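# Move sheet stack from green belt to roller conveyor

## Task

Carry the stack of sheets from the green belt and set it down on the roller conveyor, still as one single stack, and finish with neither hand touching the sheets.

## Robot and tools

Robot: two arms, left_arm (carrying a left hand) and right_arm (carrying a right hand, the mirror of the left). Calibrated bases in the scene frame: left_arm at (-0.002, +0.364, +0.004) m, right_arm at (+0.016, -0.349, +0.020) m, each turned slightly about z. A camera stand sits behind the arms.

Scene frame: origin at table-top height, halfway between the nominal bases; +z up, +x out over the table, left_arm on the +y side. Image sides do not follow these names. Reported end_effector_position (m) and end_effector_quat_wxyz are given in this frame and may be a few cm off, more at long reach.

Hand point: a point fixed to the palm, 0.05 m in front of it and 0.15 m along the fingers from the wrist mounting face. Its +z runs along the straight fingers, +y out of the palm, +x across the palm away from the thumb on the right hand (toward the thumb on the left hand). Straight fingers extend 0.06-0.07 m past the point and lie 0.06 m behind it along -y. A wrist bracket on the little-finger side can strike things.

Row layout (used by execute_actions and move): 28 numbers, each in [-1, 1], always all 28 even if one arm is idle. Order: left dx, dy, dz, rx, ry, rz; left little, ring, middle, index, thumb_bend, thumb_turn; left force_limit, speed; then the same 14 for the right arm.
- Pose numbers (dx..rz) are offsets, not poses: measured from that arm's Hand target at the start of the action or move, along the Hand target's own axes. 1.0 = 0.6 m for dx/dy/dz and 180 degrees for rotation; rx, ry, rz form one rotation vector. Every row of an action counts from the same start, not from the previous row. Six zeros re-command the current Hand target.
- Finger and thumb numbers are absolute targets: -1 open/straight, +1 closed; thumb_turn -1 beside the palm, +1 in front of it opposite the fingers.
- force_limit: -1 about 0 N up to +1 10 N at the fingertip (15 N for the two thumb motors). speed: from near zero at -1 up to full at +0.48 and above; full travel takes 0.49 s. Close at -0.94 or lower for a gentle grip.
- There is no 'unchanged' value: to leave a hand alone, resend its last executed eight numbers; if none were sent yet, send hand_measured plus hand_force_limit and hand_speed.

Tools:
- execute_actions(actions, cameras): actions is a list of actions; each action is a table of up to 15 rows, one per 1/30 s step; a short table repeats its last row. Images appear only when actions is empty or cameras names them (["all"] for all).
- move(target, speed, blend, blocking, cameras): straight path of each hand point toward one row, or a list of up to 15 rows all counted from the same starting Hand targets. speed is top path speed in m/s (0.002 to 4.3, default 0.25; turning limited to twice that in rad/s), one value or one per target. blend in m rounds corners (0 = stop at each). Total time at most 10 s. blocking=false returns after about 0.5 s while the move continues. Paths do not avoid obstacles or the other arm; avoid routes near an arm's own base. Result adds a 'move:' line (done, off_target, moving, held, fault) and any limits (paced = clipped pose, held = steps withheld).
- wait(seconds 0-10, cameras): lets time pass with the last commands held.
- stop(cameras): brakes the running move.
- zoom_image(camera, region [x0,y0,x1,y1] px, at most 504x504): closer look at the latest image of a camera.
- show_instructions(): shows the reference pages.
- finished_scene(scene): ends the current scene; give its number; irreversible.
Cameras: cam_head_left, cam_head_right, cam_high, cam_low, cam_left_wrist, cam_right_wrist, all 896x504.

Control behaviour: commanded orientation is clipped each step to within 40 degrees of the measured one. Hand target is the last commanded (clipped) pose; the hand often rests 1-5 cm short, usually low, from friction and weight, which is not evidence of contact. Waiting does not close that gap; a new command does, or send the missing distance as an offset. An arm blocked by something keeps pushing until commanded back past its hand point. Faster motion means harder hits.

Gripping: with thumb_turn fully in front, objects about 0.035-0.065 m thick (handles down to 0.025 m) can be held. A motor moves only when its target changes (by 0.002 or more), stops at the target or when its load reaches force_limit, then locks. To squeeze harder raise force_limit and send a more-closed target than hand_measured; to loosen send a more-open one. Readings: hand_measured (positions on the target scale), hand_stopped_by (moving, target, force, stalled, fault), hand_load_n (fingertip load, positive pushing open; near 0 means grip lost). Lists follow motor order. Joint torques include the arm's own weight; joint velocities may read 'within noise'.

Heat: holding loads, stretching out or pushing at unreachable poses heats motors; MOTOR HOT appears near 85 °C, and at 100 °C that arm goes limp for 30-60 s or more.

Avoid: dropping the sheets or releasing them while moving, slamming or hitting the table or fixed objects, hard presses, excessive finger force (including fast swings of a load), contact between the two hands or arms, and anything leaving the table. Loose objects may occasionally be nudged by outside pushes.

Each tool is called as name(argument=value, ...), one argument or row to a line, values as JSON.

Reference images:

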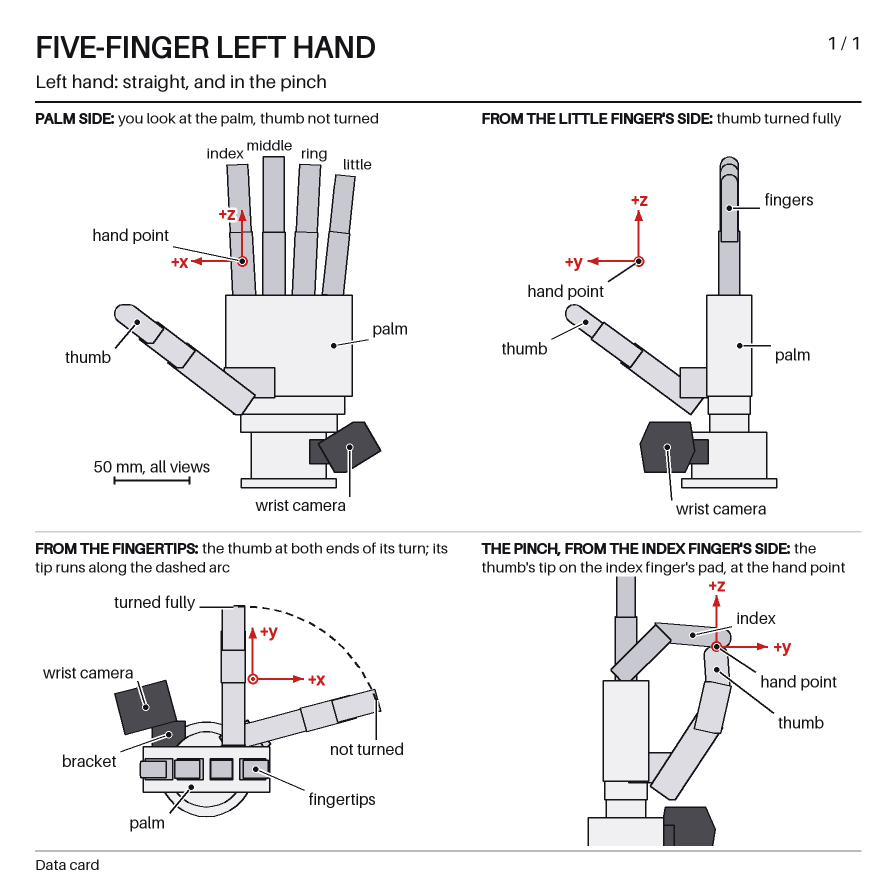

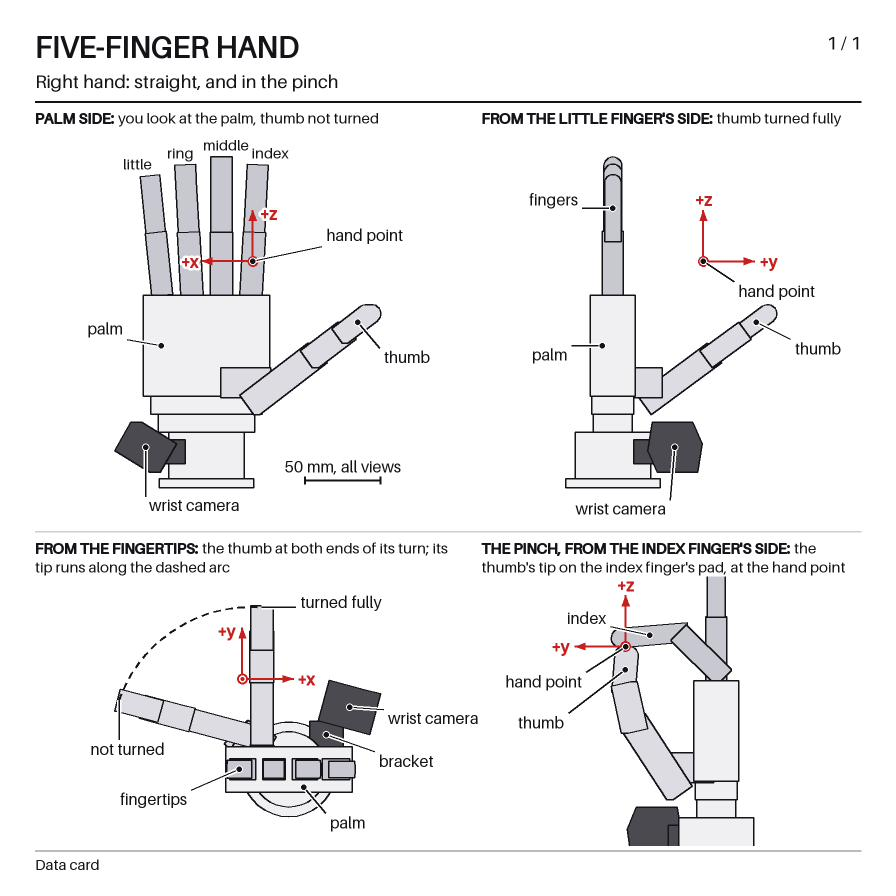

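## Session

execute_actions(
  actions=[],
)

Scene clock: 0.00 s.
left_arm: end_effector_position=(+0.1455, +0.2134, +0.3674) hand_measured=(-1.000, -1.000, -1.000, -1.000, -1.000, -1.000) hand_load_n=(+0.0, +0.0, +0.0, +0.0, +0.0, +0.0) hand_stopped_by=(target, target, target, target, target, target) hand_force_limit=0.00 hand_speed=-0.80 end_effector_quat_wxyz=(+0.283, -0.258, +0.778, -0.498) | right_arm: end_effector_position=(+0.5161, +0.2086, +0.1241) hand_measured=(-1.000, -1.000, -1.000, -1.000, -1.000, -1.000) hand_load_n=(+0.0, +0.0, +0.0, +0.0, +0.0, +0.0) hand_stopped_by=(target, target, target, target, target, target) hand_force_limit=0.00 hand_speed=-0.80 end_effector_quat_wxyz=(+0.427, -0.449, +0.618, -0.484)
Joint positions: left_arm=[-0.593 0.255 0.885 -0.982 0.105 0.236] | right_arm=[1.094 2.053 1.488 0.029 1.238 0.603]
Joint velocities: within noise
Joint torques (N m): no reading
Heat: left arm: hottest shoulder 25 °C; right arm: hottest shoulder 28 °C.
Hand target: left_arm +0.1446, +0.2141, +0.3792; +0.289, -0.255, +0.772, -0.506 | right_arm +0.5203, +0.2161, +0.1399; +0.438, -0.439, +0.621, -0.479
camera_calibration:
cam_left_wrist: T_world_to_cam=[[-0.0882342, -0.528314, 0.844452, -0.185929], [-0.97805, -0.114705, -0.173956, 0.225958], [0.188766, -0.841265, -0.506596, 0.448258], [0, 0, 0, 1]] pos_world=[0.119977, 0.304794, 0.423401]
cam_right_wrist: T_world_to_cam=[[-0.246122, -0.0920858, -0.964854, 0.262923], [-0.344041, 0.938953, -0.00185318, -0.0227772], [0.906123, 0.331494, -0.262778, -0.392408], [0, 0, 0, 1]] pos_world=[0.412445, 0.175679, 0.150524]

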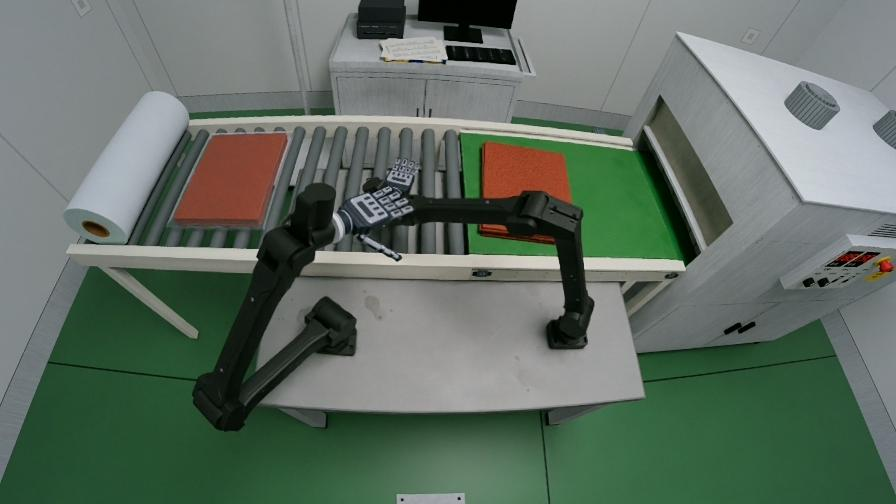

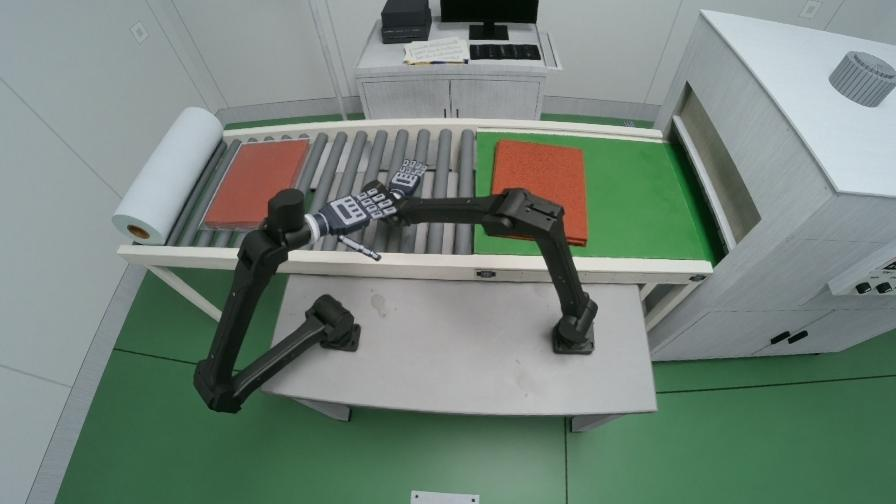

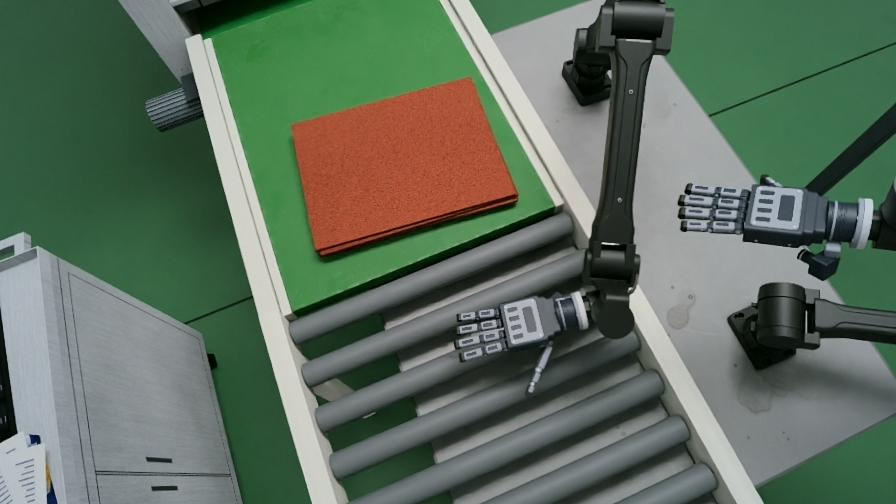

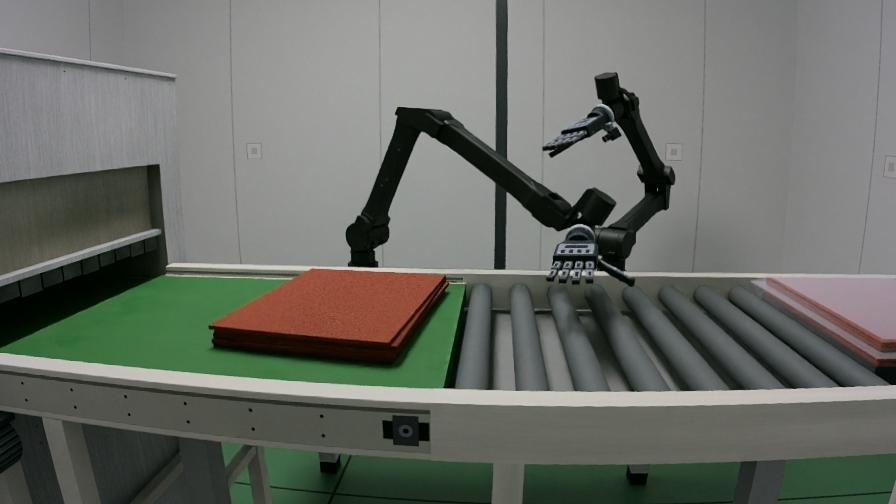

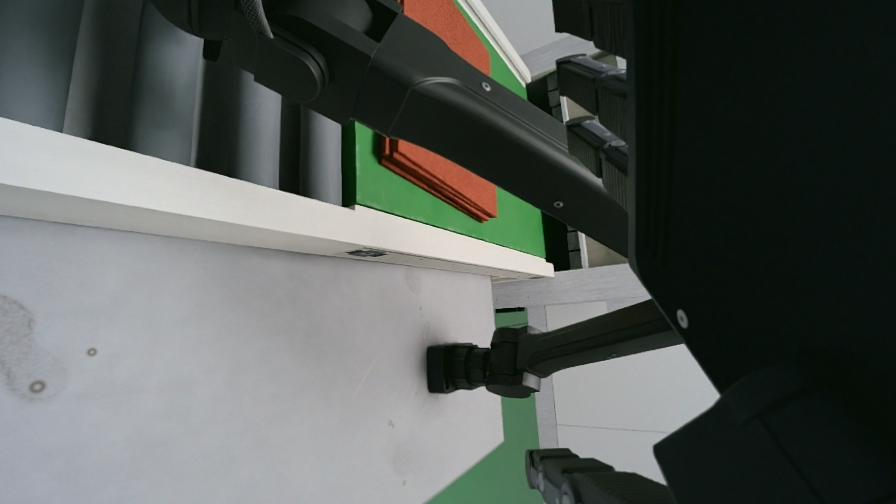

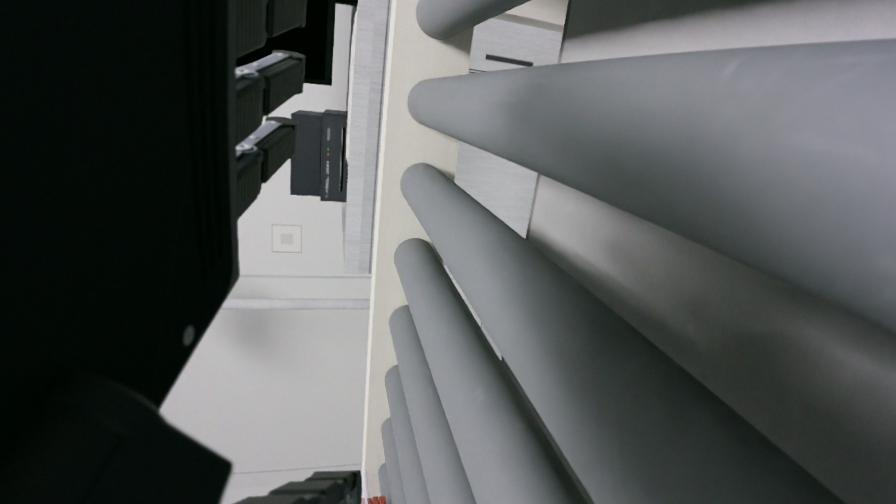

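zoom_image(
  camera="cam_low",
  region=[180, 230, 580, 400],
)

zoom_image(
  camera="cam_high",
  region=[260, 50, 680, 350],
)

Scaled by 1.260 from the camera's 896x504 image, which has a finer 1280x720 frame.

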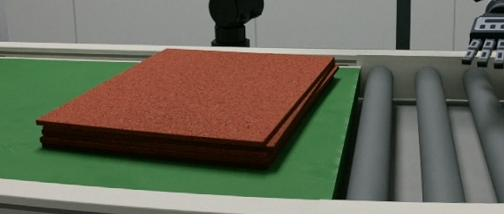

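Scaled by 1.200 from the camera's 896x504 image, which has a finer 1280x720 frame.

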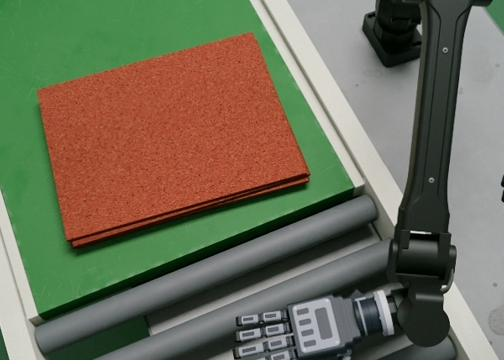

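move(
  target=[
    [0,0,0,0,0,0,-1,-1,-1,-1,-1,-1,0,-0.8, 0.204,-0.211,-0.0137,-0.0706,0.0689,0.095,-1,-1,-1,-1,-1,-1,0,-0.8],
    [0,0,0,0,0,0,-1,-1,-1,-1,-1,-1,0,-0.8, 0.6358,-0.4305,0.061,-0.1834,0.1791,0.2469,-1,-1,-1,-1,-1,-1,0,-0.8],
    [0,0,0,0,0,0,-1,-1,-1,-1,-1,-1,0,-0.8, 0.8998,-0.4118,0.1616,-0.2822,0.2756,0.3799,-1,-1,-1,-1,-1,-1,0,-0.8],
  ],
  speed=0.3,
  blend=[0.04,0.04,0],
  cameras=["cam_high","cam_low"],
)

Scene clock: 14.73 s.
left_arm: end_effector_position=(+0.1455, +0.2134, +0.3674) hand_measured=(-1.000, -1.000, -1.000, -1.000, -1.000, -1.000) hand_load_n=(+0.0, +0.0, +0.0, +0.0, +0.0, +0.0) hand_stopped_by=(target, target, target, target, target, target) hand_force_limit=0.00 hand_speed=-0.80 end_effector_quat_wxyz=(+0.283, -0.258, +0.778, -0.498) | right_arm: end_effector_position=(+0.5086, -0.3619, +0.2794) hand_measured=(-1.000, -1.000, -1.000, -1.000, -1.000, -1.000) hand_load_n=(+0.0, +0.0, +0.0, +0.0, +0.0, +0.0) hand_stopped_by=(target, target, target, target, target, target) hand_force_limit=0.00 hand_speed=-0.80 end_effector_quat_wxyz=(+0.113, +0.059, +0.992, -0.005)
Joint positions: left_arm=[-0.593 0.255 0.885 -0.982 0.105 0.236] | right_arm=[-0.121 1.384 1.379 -1.339 -0.01 1.538]
Joint torques (N m): left_arm=[0.09 2.43 10.36 1.78 -0.08 -0.03] | right_arm=[-1.08 -9.52 11.28 -0.2 -0.29 -0.22]
Heat: left arm: hottest elbow 29 °C; right arm: hottest shoulder 30 °C.
Hand target: left_arm +0.1446, +0.2141, +0.3792; +0.289, -0.255, +0.772, -0.506 | right_arm +0.5204, -0.3638, +0.2997; +0.129, +0.052, +0.990, -0.007
Off the commanded pose: left_arm 0.012 m, 1 deg | right_arm 0.024 m, 2 deg.
move: off_target (left_arm, right_arm)
Images, in order (width x height): cam_high 896x504, cam_low 896x504.

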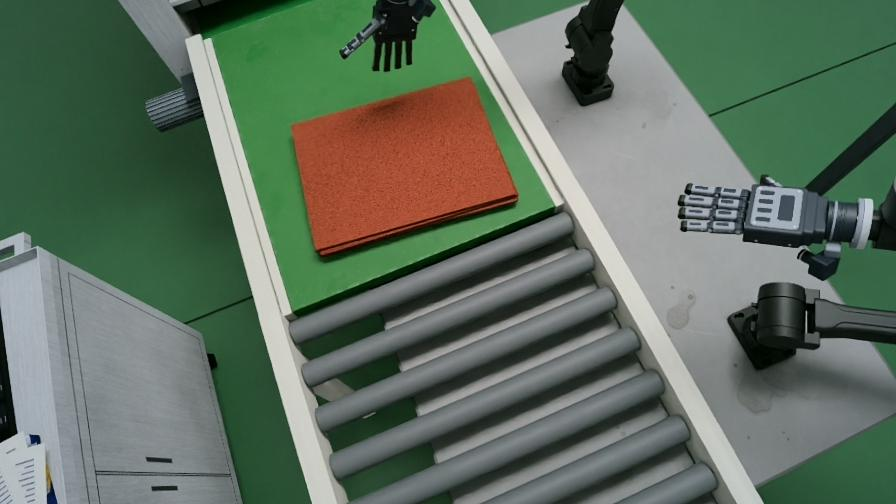

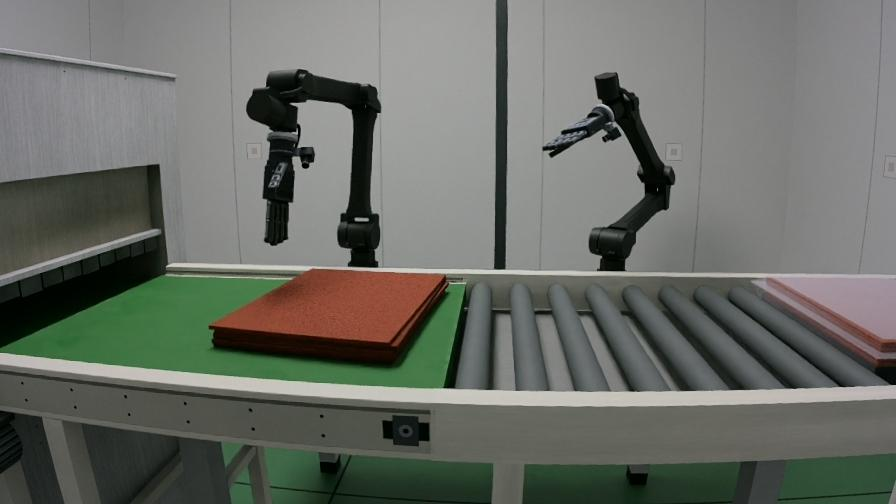

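move(
  target=[
    [0,0,0,0,0,0,-1,-1,-1,-1,-1,-1,0,-0.8, -0.0452,-0.1788,0.0983,0,0,0,-1,-1,-1,-1,-1,-1,0,-0.8],
    [0,0,0,0,0,0,-1,-1,-1,-1,-1,-1,0,-0.8, -0.0137,-0.17,0.2315,0,0,0,-1,-1,-1,-1,-1,-1,0,-0.8],
  ],
  speed=[0.2,0.12],
  blend=[0.02,0],
  cameras=["cam_high","cam_low","cam_right_wrist"],
)

zoom_image(
  camera="cam_high",
  region=[280, 20, 520, 200],
)

zoom_image(
  camera="cam_low",
  region=[180, 230, 480, 400],
)

Scene clock: 18.03 s.
left_arm: end_effector_position=(+0.1455, +0.2134, +0.3674) hand_measured=(-1.000, -1.000, -1.000, -1.000, -1.000, -1.000) hand_load_n=(+0.0, +0.0, +0.0, +0.0, +0.0, +0.0) hand_stopped_by=(target, target, target, target, target, target) hand_force_limit=0.00 hand_speed=-0.80 end_effector_quat_wxyz=(+0.283, -0.258, +0.778, -0.498) | right_arm: end_effector_position=(+0.5486, -0.4715, +0.1687) hand_measured=(-1.000, -1.000, -1.000, -1.000, -1.000, -1.000) hand_load_n=(+0.0, +0.0, -0.5, +0.0, +0.0, +0.0) hand_stopped_by=(target, target, target, target, target, target) hand_force_limit=0.00 hand_speed=-0.80 end_effector_quat_wxyz=(+0.123, +0.061, +0.990, -0.005)
Joint positions: left_arm=[-0.593 0.255 0.885 -0.982 0.105 0.236] | right_arm=[-0.335 1.588 1.304 -1.048 -0.064 1.333]
Joint torques (N m): left_arm=[0.44 2.96 10.55 1.77 -0.05 -0.05] | right_arm=[-0.97 -12.45 7.34 1.05 -0.3 -0.16]
Heat: left arm: hottest elbow 30 °C; right arm: hottest shoulder 30 °C.
Hand target: left_arm +0.1446, +0.2141, +0.3792; +0.289, -0.255, +0.772, -0.506 | right_arm +0.5532, -0.4699, +0.1677; +0.129, +0.052, +0.990, -0.007
Off the commanded pose: left_arm 0.012 m, 1 deg | right_arm 0.005 m, 1 deg.
move: off_target (left_arm)
camera_calibration:
cam_right_wrist: T_world_to_cam=[[-0.121211, 0.992626, 0.00131853, 0.531175], [0.689082, 0.0831888, 0.719893, -0.464935], [0.714474, 0.0881677, -0.694084, -0.12154], [0, 0, 0, 1]] pos_world=[0.4716, -0.477865, 0.249644]
Images, in order (width x height): cam_high 896x504, cam_low 896x504, cam_right_wrist 896x504.

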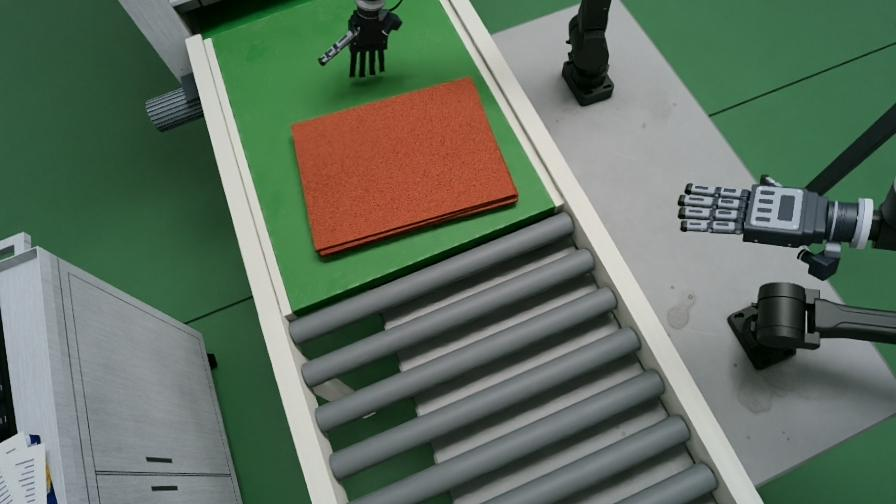

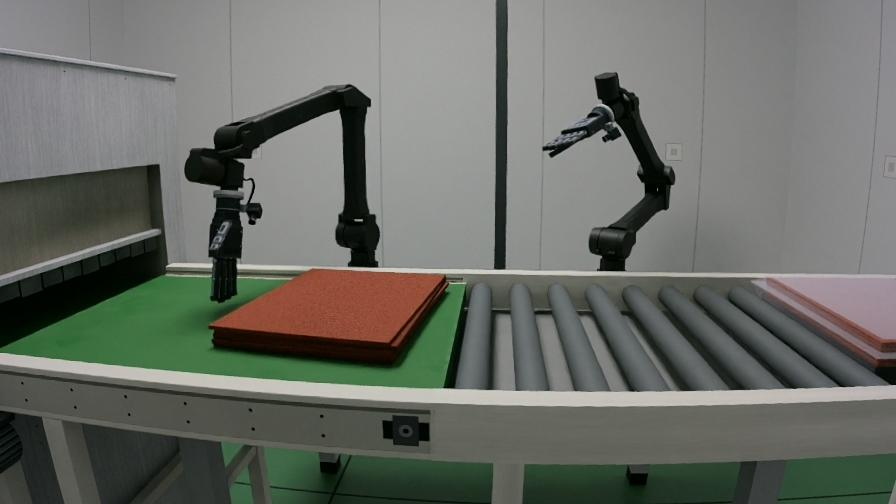

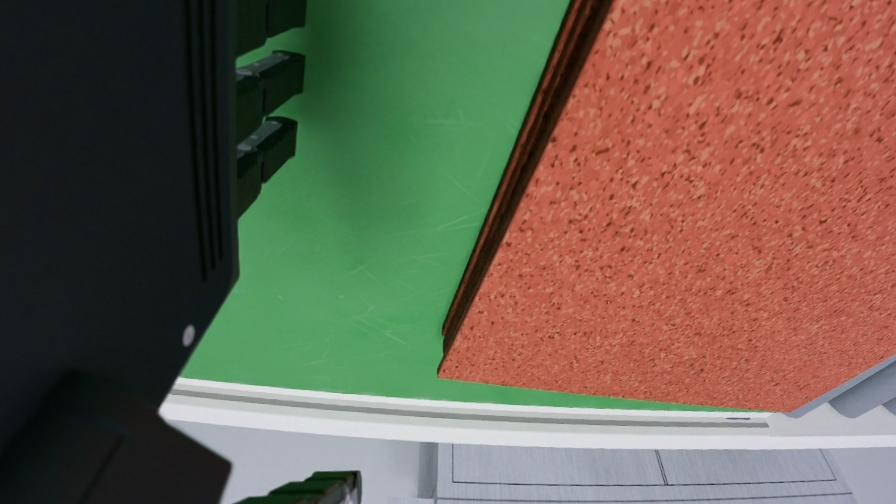

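Scaled by 2.100 from the camera's 896x504 image, which has a finer 1280x720 frame.

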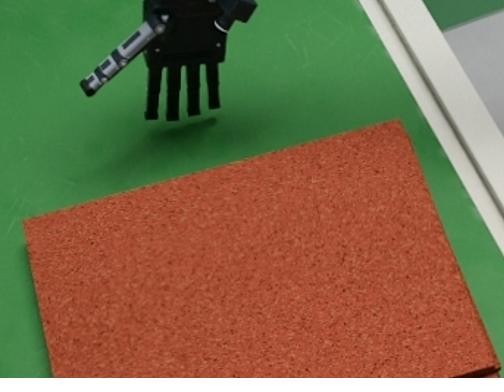

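Scaled by 1.680 from the camera's 896x504 image, which has a finer 1280x720 frame.

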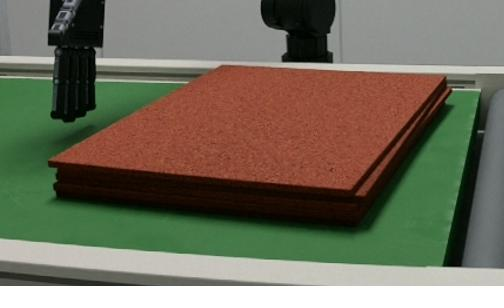

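move(
  target=[
    [0,0,0,0,0,0,-1,-1,-1,-1,-1,-1,0,-0.8, 0.009,0.0332,0.02,0,0,0,-1,-1,-1,-1,-1,-1,0,-0.8],
  ],
  speed=0.08,
  cameras=[],
)

Scene clock: 19.80 s.
left_arm: end_effector_position=(+0.1455, +0.2134, +0.3674) hand_measured=(-1.000, -1.000, -1.000, -1.000, -1.000, -1.000) hand_load_n=(+0.0, -0.5, +0.0, +0.0, +0.0, +0.0) hand_stopped_by=(target, target, target, target, target, target) hand_force_limit=0.00 hand_speed=-0.80 end_effector_quat_wxyz=(+0.283, -0.258, +0.778, -0.498) | right_arm: end_effector_position=(+0.5485, -0.4506, +0.1537) hand_measured=(-1.000, -1.000, -1.000, -1.000, -1.000, -1.000) hand_load_n=(+0.0, +0.0, +0.0, +0.0, -0.5, +0.0) hand_stopped_by=(target, target, target, target, target, target) hand_force_limit=0.00 hand_speed=-0.80 end_effector_quat_wxyz=(+0.122, +0.046, +0.991, -0.005)
Joint positions: left_arm=[-0.593 0.255 0.885 -0.982 0.105 0.236] | right_arm=[-0.297 1.588 1.263 -1.008 -0.059 1.342]
Joint torques (N m): left_arm=[0.44 2.49 10.35 2.02 -0.03 -0.02] | right_arm=[0.38 -12.81 7.24 0.95 -0.08 0.06]
Heat: left arm: hottest elbow 30 °C; right arm: hottest shoulder 30 °C.
Hand target: left_arm +0.1446, +0.2141, +0.3792; +0.289, -0.255, +0.772, -0.506 | right_arm +0.5532, -0.4498, +0.1548; +0.129, +0.052, +0.990, -0.007
Off the commanded pose: left_arm 0.012 m, 1 deg | right_arm 0.005 m, 1 deg.
move: off_target (left_arm)
No camera images: "cameras" was empty.

move(
  target=[
    [0,0,0,0,0,0,-1,-1,-1,-1,-1,-1,0,-0.8, 0.0195,0.199,-0.0085,0,0,0,-1,-1,-1,-1,-1,-1,0,-0.8],
    [0,0,0,0,0,0,-1,-1,-1,-1,-1,-1,0,-0.8, 0.0478,0.4473,-0.0232,-0.0072,0,-0.0268,-1,-1,-1,-1,-1,-1,0,-0.8],
  ],
  speed=0.09,
  blend=[0.03,0],
  cameras=["cam_high","cam_low","cam_right_wrist"],
)

Scene clock: 24.53 s.
left_arm: end_effector_position=(+0.1455, +0.2134, +0.3674) hand_measured=(-1.000, -1.000, -1.000, -1.000, -1.000, -1.000) hand_load_n=(+0.0, +0.0, +0.0, +0.0, +0.0, +0.0) hand_stopped_by=(target, target, target, target, target, target) hand_force_limit=0.00 hand_speed=-0.80 end_effector_quat_wxyz=(+0.283, -0.258, +0.778, -0.498) | right_arm: end_effector_position=(+0.5421, -0.2121, +0.1493) hand_measured=(-1.000, -1.000, -1.000, -1.000, -1.000, -1.000) hand_load_n=(+0.0, +0.5, +0.5, +0.0, -0.5, +0.0) hand_stopped_by=(target, target, target, target, target, target) hand_force_limit=0.00 hand_speed=-0.80 end_effector_quat_wxyz=(+0.125, +0.026, +0.992, -0.023)
Joint positions: left_arm=[-0.593 0.255 0.885 -0.982 0.105 0.236] | right_arm=[0.23 1.535 1.194 -0.995 0.099 1.809]
Joint torques (N m): left_arm=[0.15 3.08 10.52 1.91 -0.11 -0.03] | right_arm=[2.9 -9.76 10.36 -0.08 -1.5 0.01]
Heat: left arm: hottest elbow 31 °C; right arm: hottest shoulder 30 °C.
Hand target: left_arm +0.1446, +0.2141, +0.3792; +0.289, -0.255, +0.772, -0.506 | right_arm +0.5500, -0.1797, +0.1607; +0.129, +0.009, +0.992, -0.001
Off the commanded pose: left_arm 0.012 m, 1 deg | right_arm 0.035 m, 3 deg.
move: off_target (left_arm, right_arm)
camera_calibration:
cam_right_wrist: T_world_to_cam=[[-0.185736, 0.981719, -0.041588, 0.311999], [0.680693, 0.159077, 0.715088, -0.446708], [0.708632, 0.104509, -0.697796, -0.146087], [0, 0, 0, 1]] pos_world=[0.465542, -0.219967, 0.230472]
Images, in order (width x height): cam_high 896x504, cam_low 896x504, cam_right_wrist 896x504.

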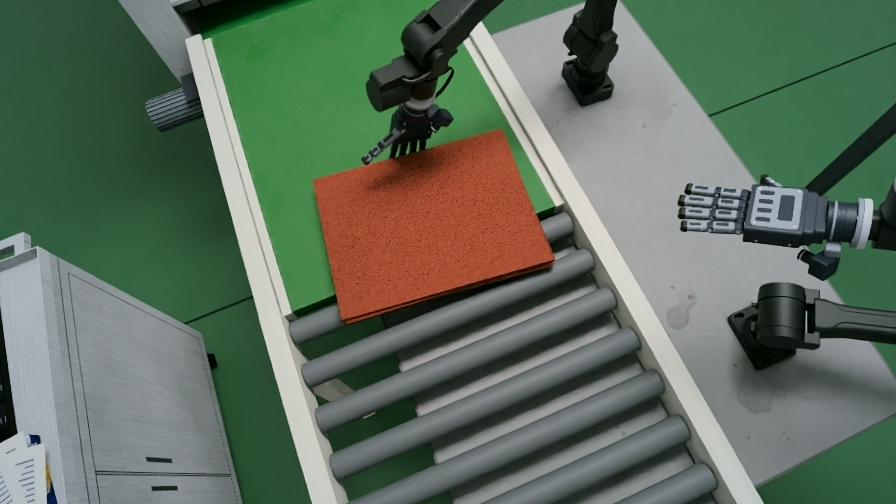

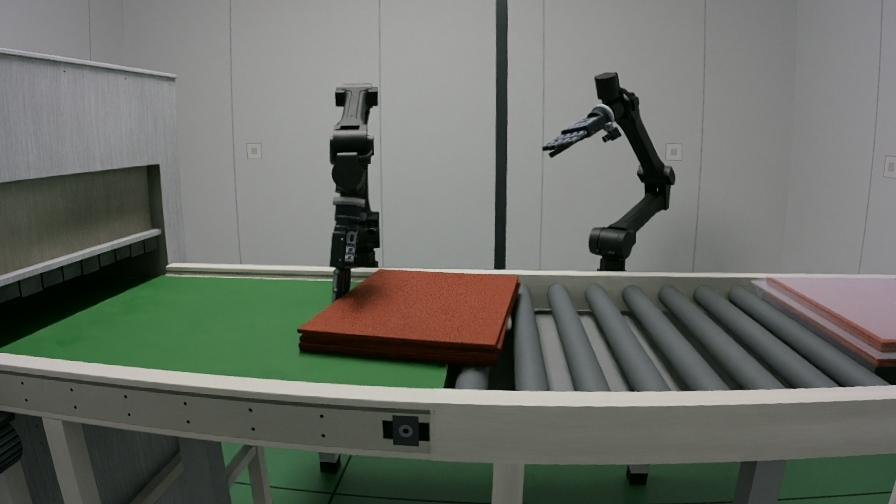

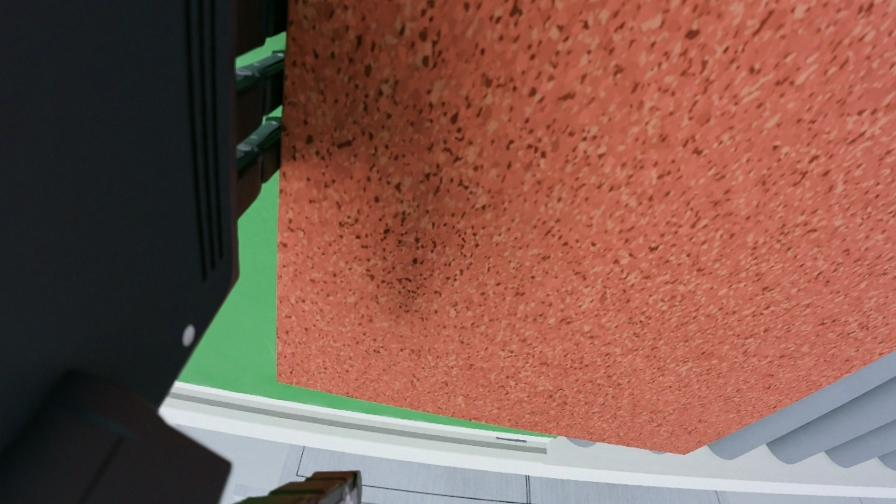

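move(
  target=[
    [0,0,0,0,0,0,-1,-1,-1,-1,-1,-1,0,-0.8, 0.0063,0.2083,-0.0102,-0.0072,0,-0.0268,-1,-1,-1,-1,-1,-1,0,-0.8],
    [0,0,0,0,0,0,-1,-1,-1,-1,-1,-1,0,-0.8, 0.0132,0.4448,-0.0205,-0.0136,0,-0.051,-1,-1,-1,-1,-1,-1,0,-0.8],
    [0,0,0,0,0,0,-1,-1,-1,-1,-1,-1,0,-0.8, 0.035,0.3442,-0.061,-0.0136,0,-0.051,-1,-1,-1,-1,-1,-1,0,-0.8],
    [0,0,0,0,0,0,-1,-1,-1,-1,-1,-1,0,-0.8, 0.0728,0.3137,-0.3985,-0.0136,0,-0.051,-1,-1,-1,-1,-1,-1,0,-0.8],
  ],
  speed=[0.09,0.08,0.15,0.25],
  blend=[0.03,0,0.02,0],
  cameras=["cam_high","cam_low"],
)

zoom_image(
  camera="cam_low",
  region=[350, 230, 750, 430],
)

Scene clock: 32.10 s.
left_arm: end_effector_position=(+0.1455, +0.2134, +0.3674) hand_measured=(-1.000, -1.000, -1.000, -1.000, -1.000, -1.000) hand_load_n=(+0.0, +0.0, +0.0, +0.0, +0.0, +0.0) hand_stopped_by=(target, target, target, target, target, target) hand_force_limit=0.00 hand_speed=-0.80 end_effector_quat_wxyz=(+0.283, -0.258, +0.778, -0.498) | right_arm: end_effector_position=(+0.4444, +0.0028, +0.3596) hand_measured=(-1.000, -1.000, -1.000, -1.000, -1.000, -1.000) hand_load_n=(+0.0, +0.0, +0.0, +0.0, -0.5, +0.0) hand_stopped_by=(target, target, target, target, target, target) hand_force_limit=0.00 hand_speed=-0.80 end_effector_quat_wxyz=(+0.114, -0.079, +0.990, +0.001)
Joint positions: left_arm=[-0.593 0.255 0.885 -0.982 0.105 0.236] | right_arm=[0.697 1.532 1.752 -1.598 0.125 2.063]
Joint torques (N m): left_arm=[1.49 2.14 10.3 1.76 -0.06 -0.03] | right_arm=[-0.67 -11.28 11.07 0.09 0.14 0.05]
Heat: left arm: hottest elbow 33 °C; right arm: hottest shoulder 30 °C.
Hand target: left_arm +0.1446, +0.2141, +0.3792; +0.289, -0.255, +0.772, -0.506 | right_arm +0.4497, +0.0103, +0.3809; +0.129, -0.073, +0.989, +0.010
Off the commanded pose: left_arm 0.012 m, 1 deg | right_arm 0.023 m, 2 deg.
move: off_target (left_arm, right_arm)
Images, in order (width x height): cam_high 896x504, cam_low 896x504.

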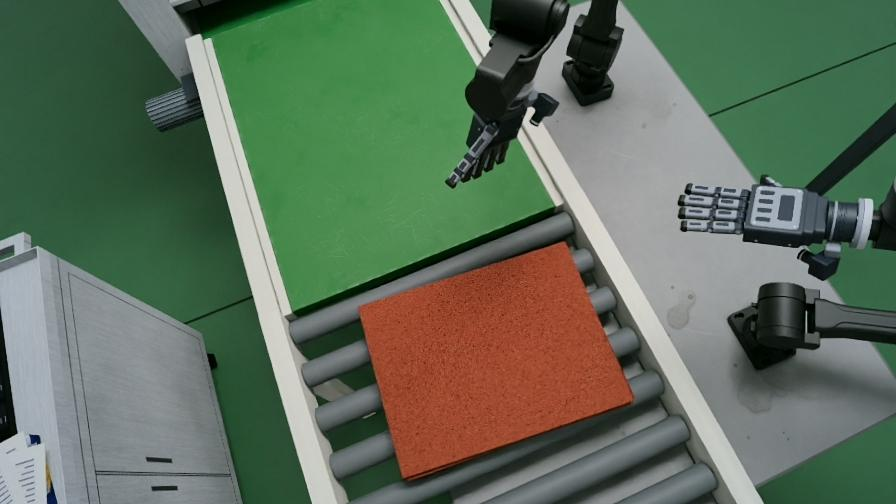

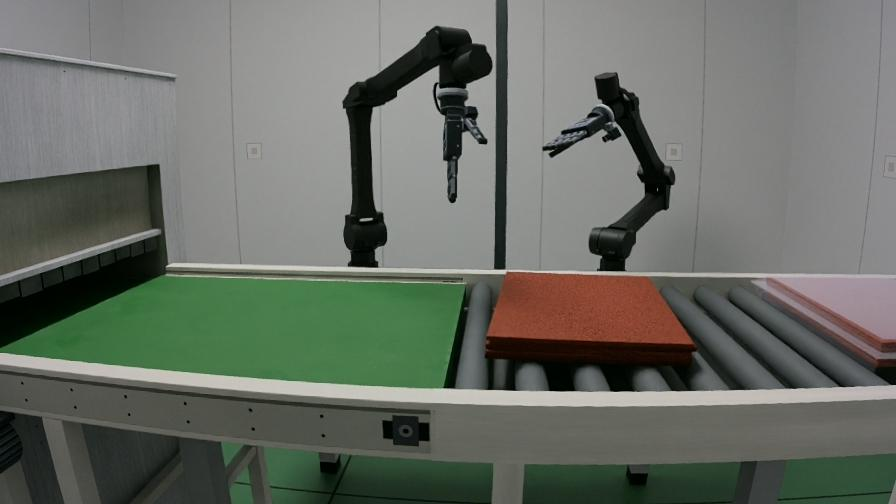

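Scaled by 1.260 from the camera's 896x504 image, which has a finer 1280x720 frame.

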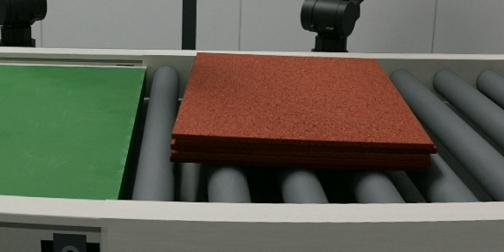

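Same resting place as scene 1; the stack is whole and at rest.

finished_scene(
  scene=2,
)

The scene is finished: the task was done.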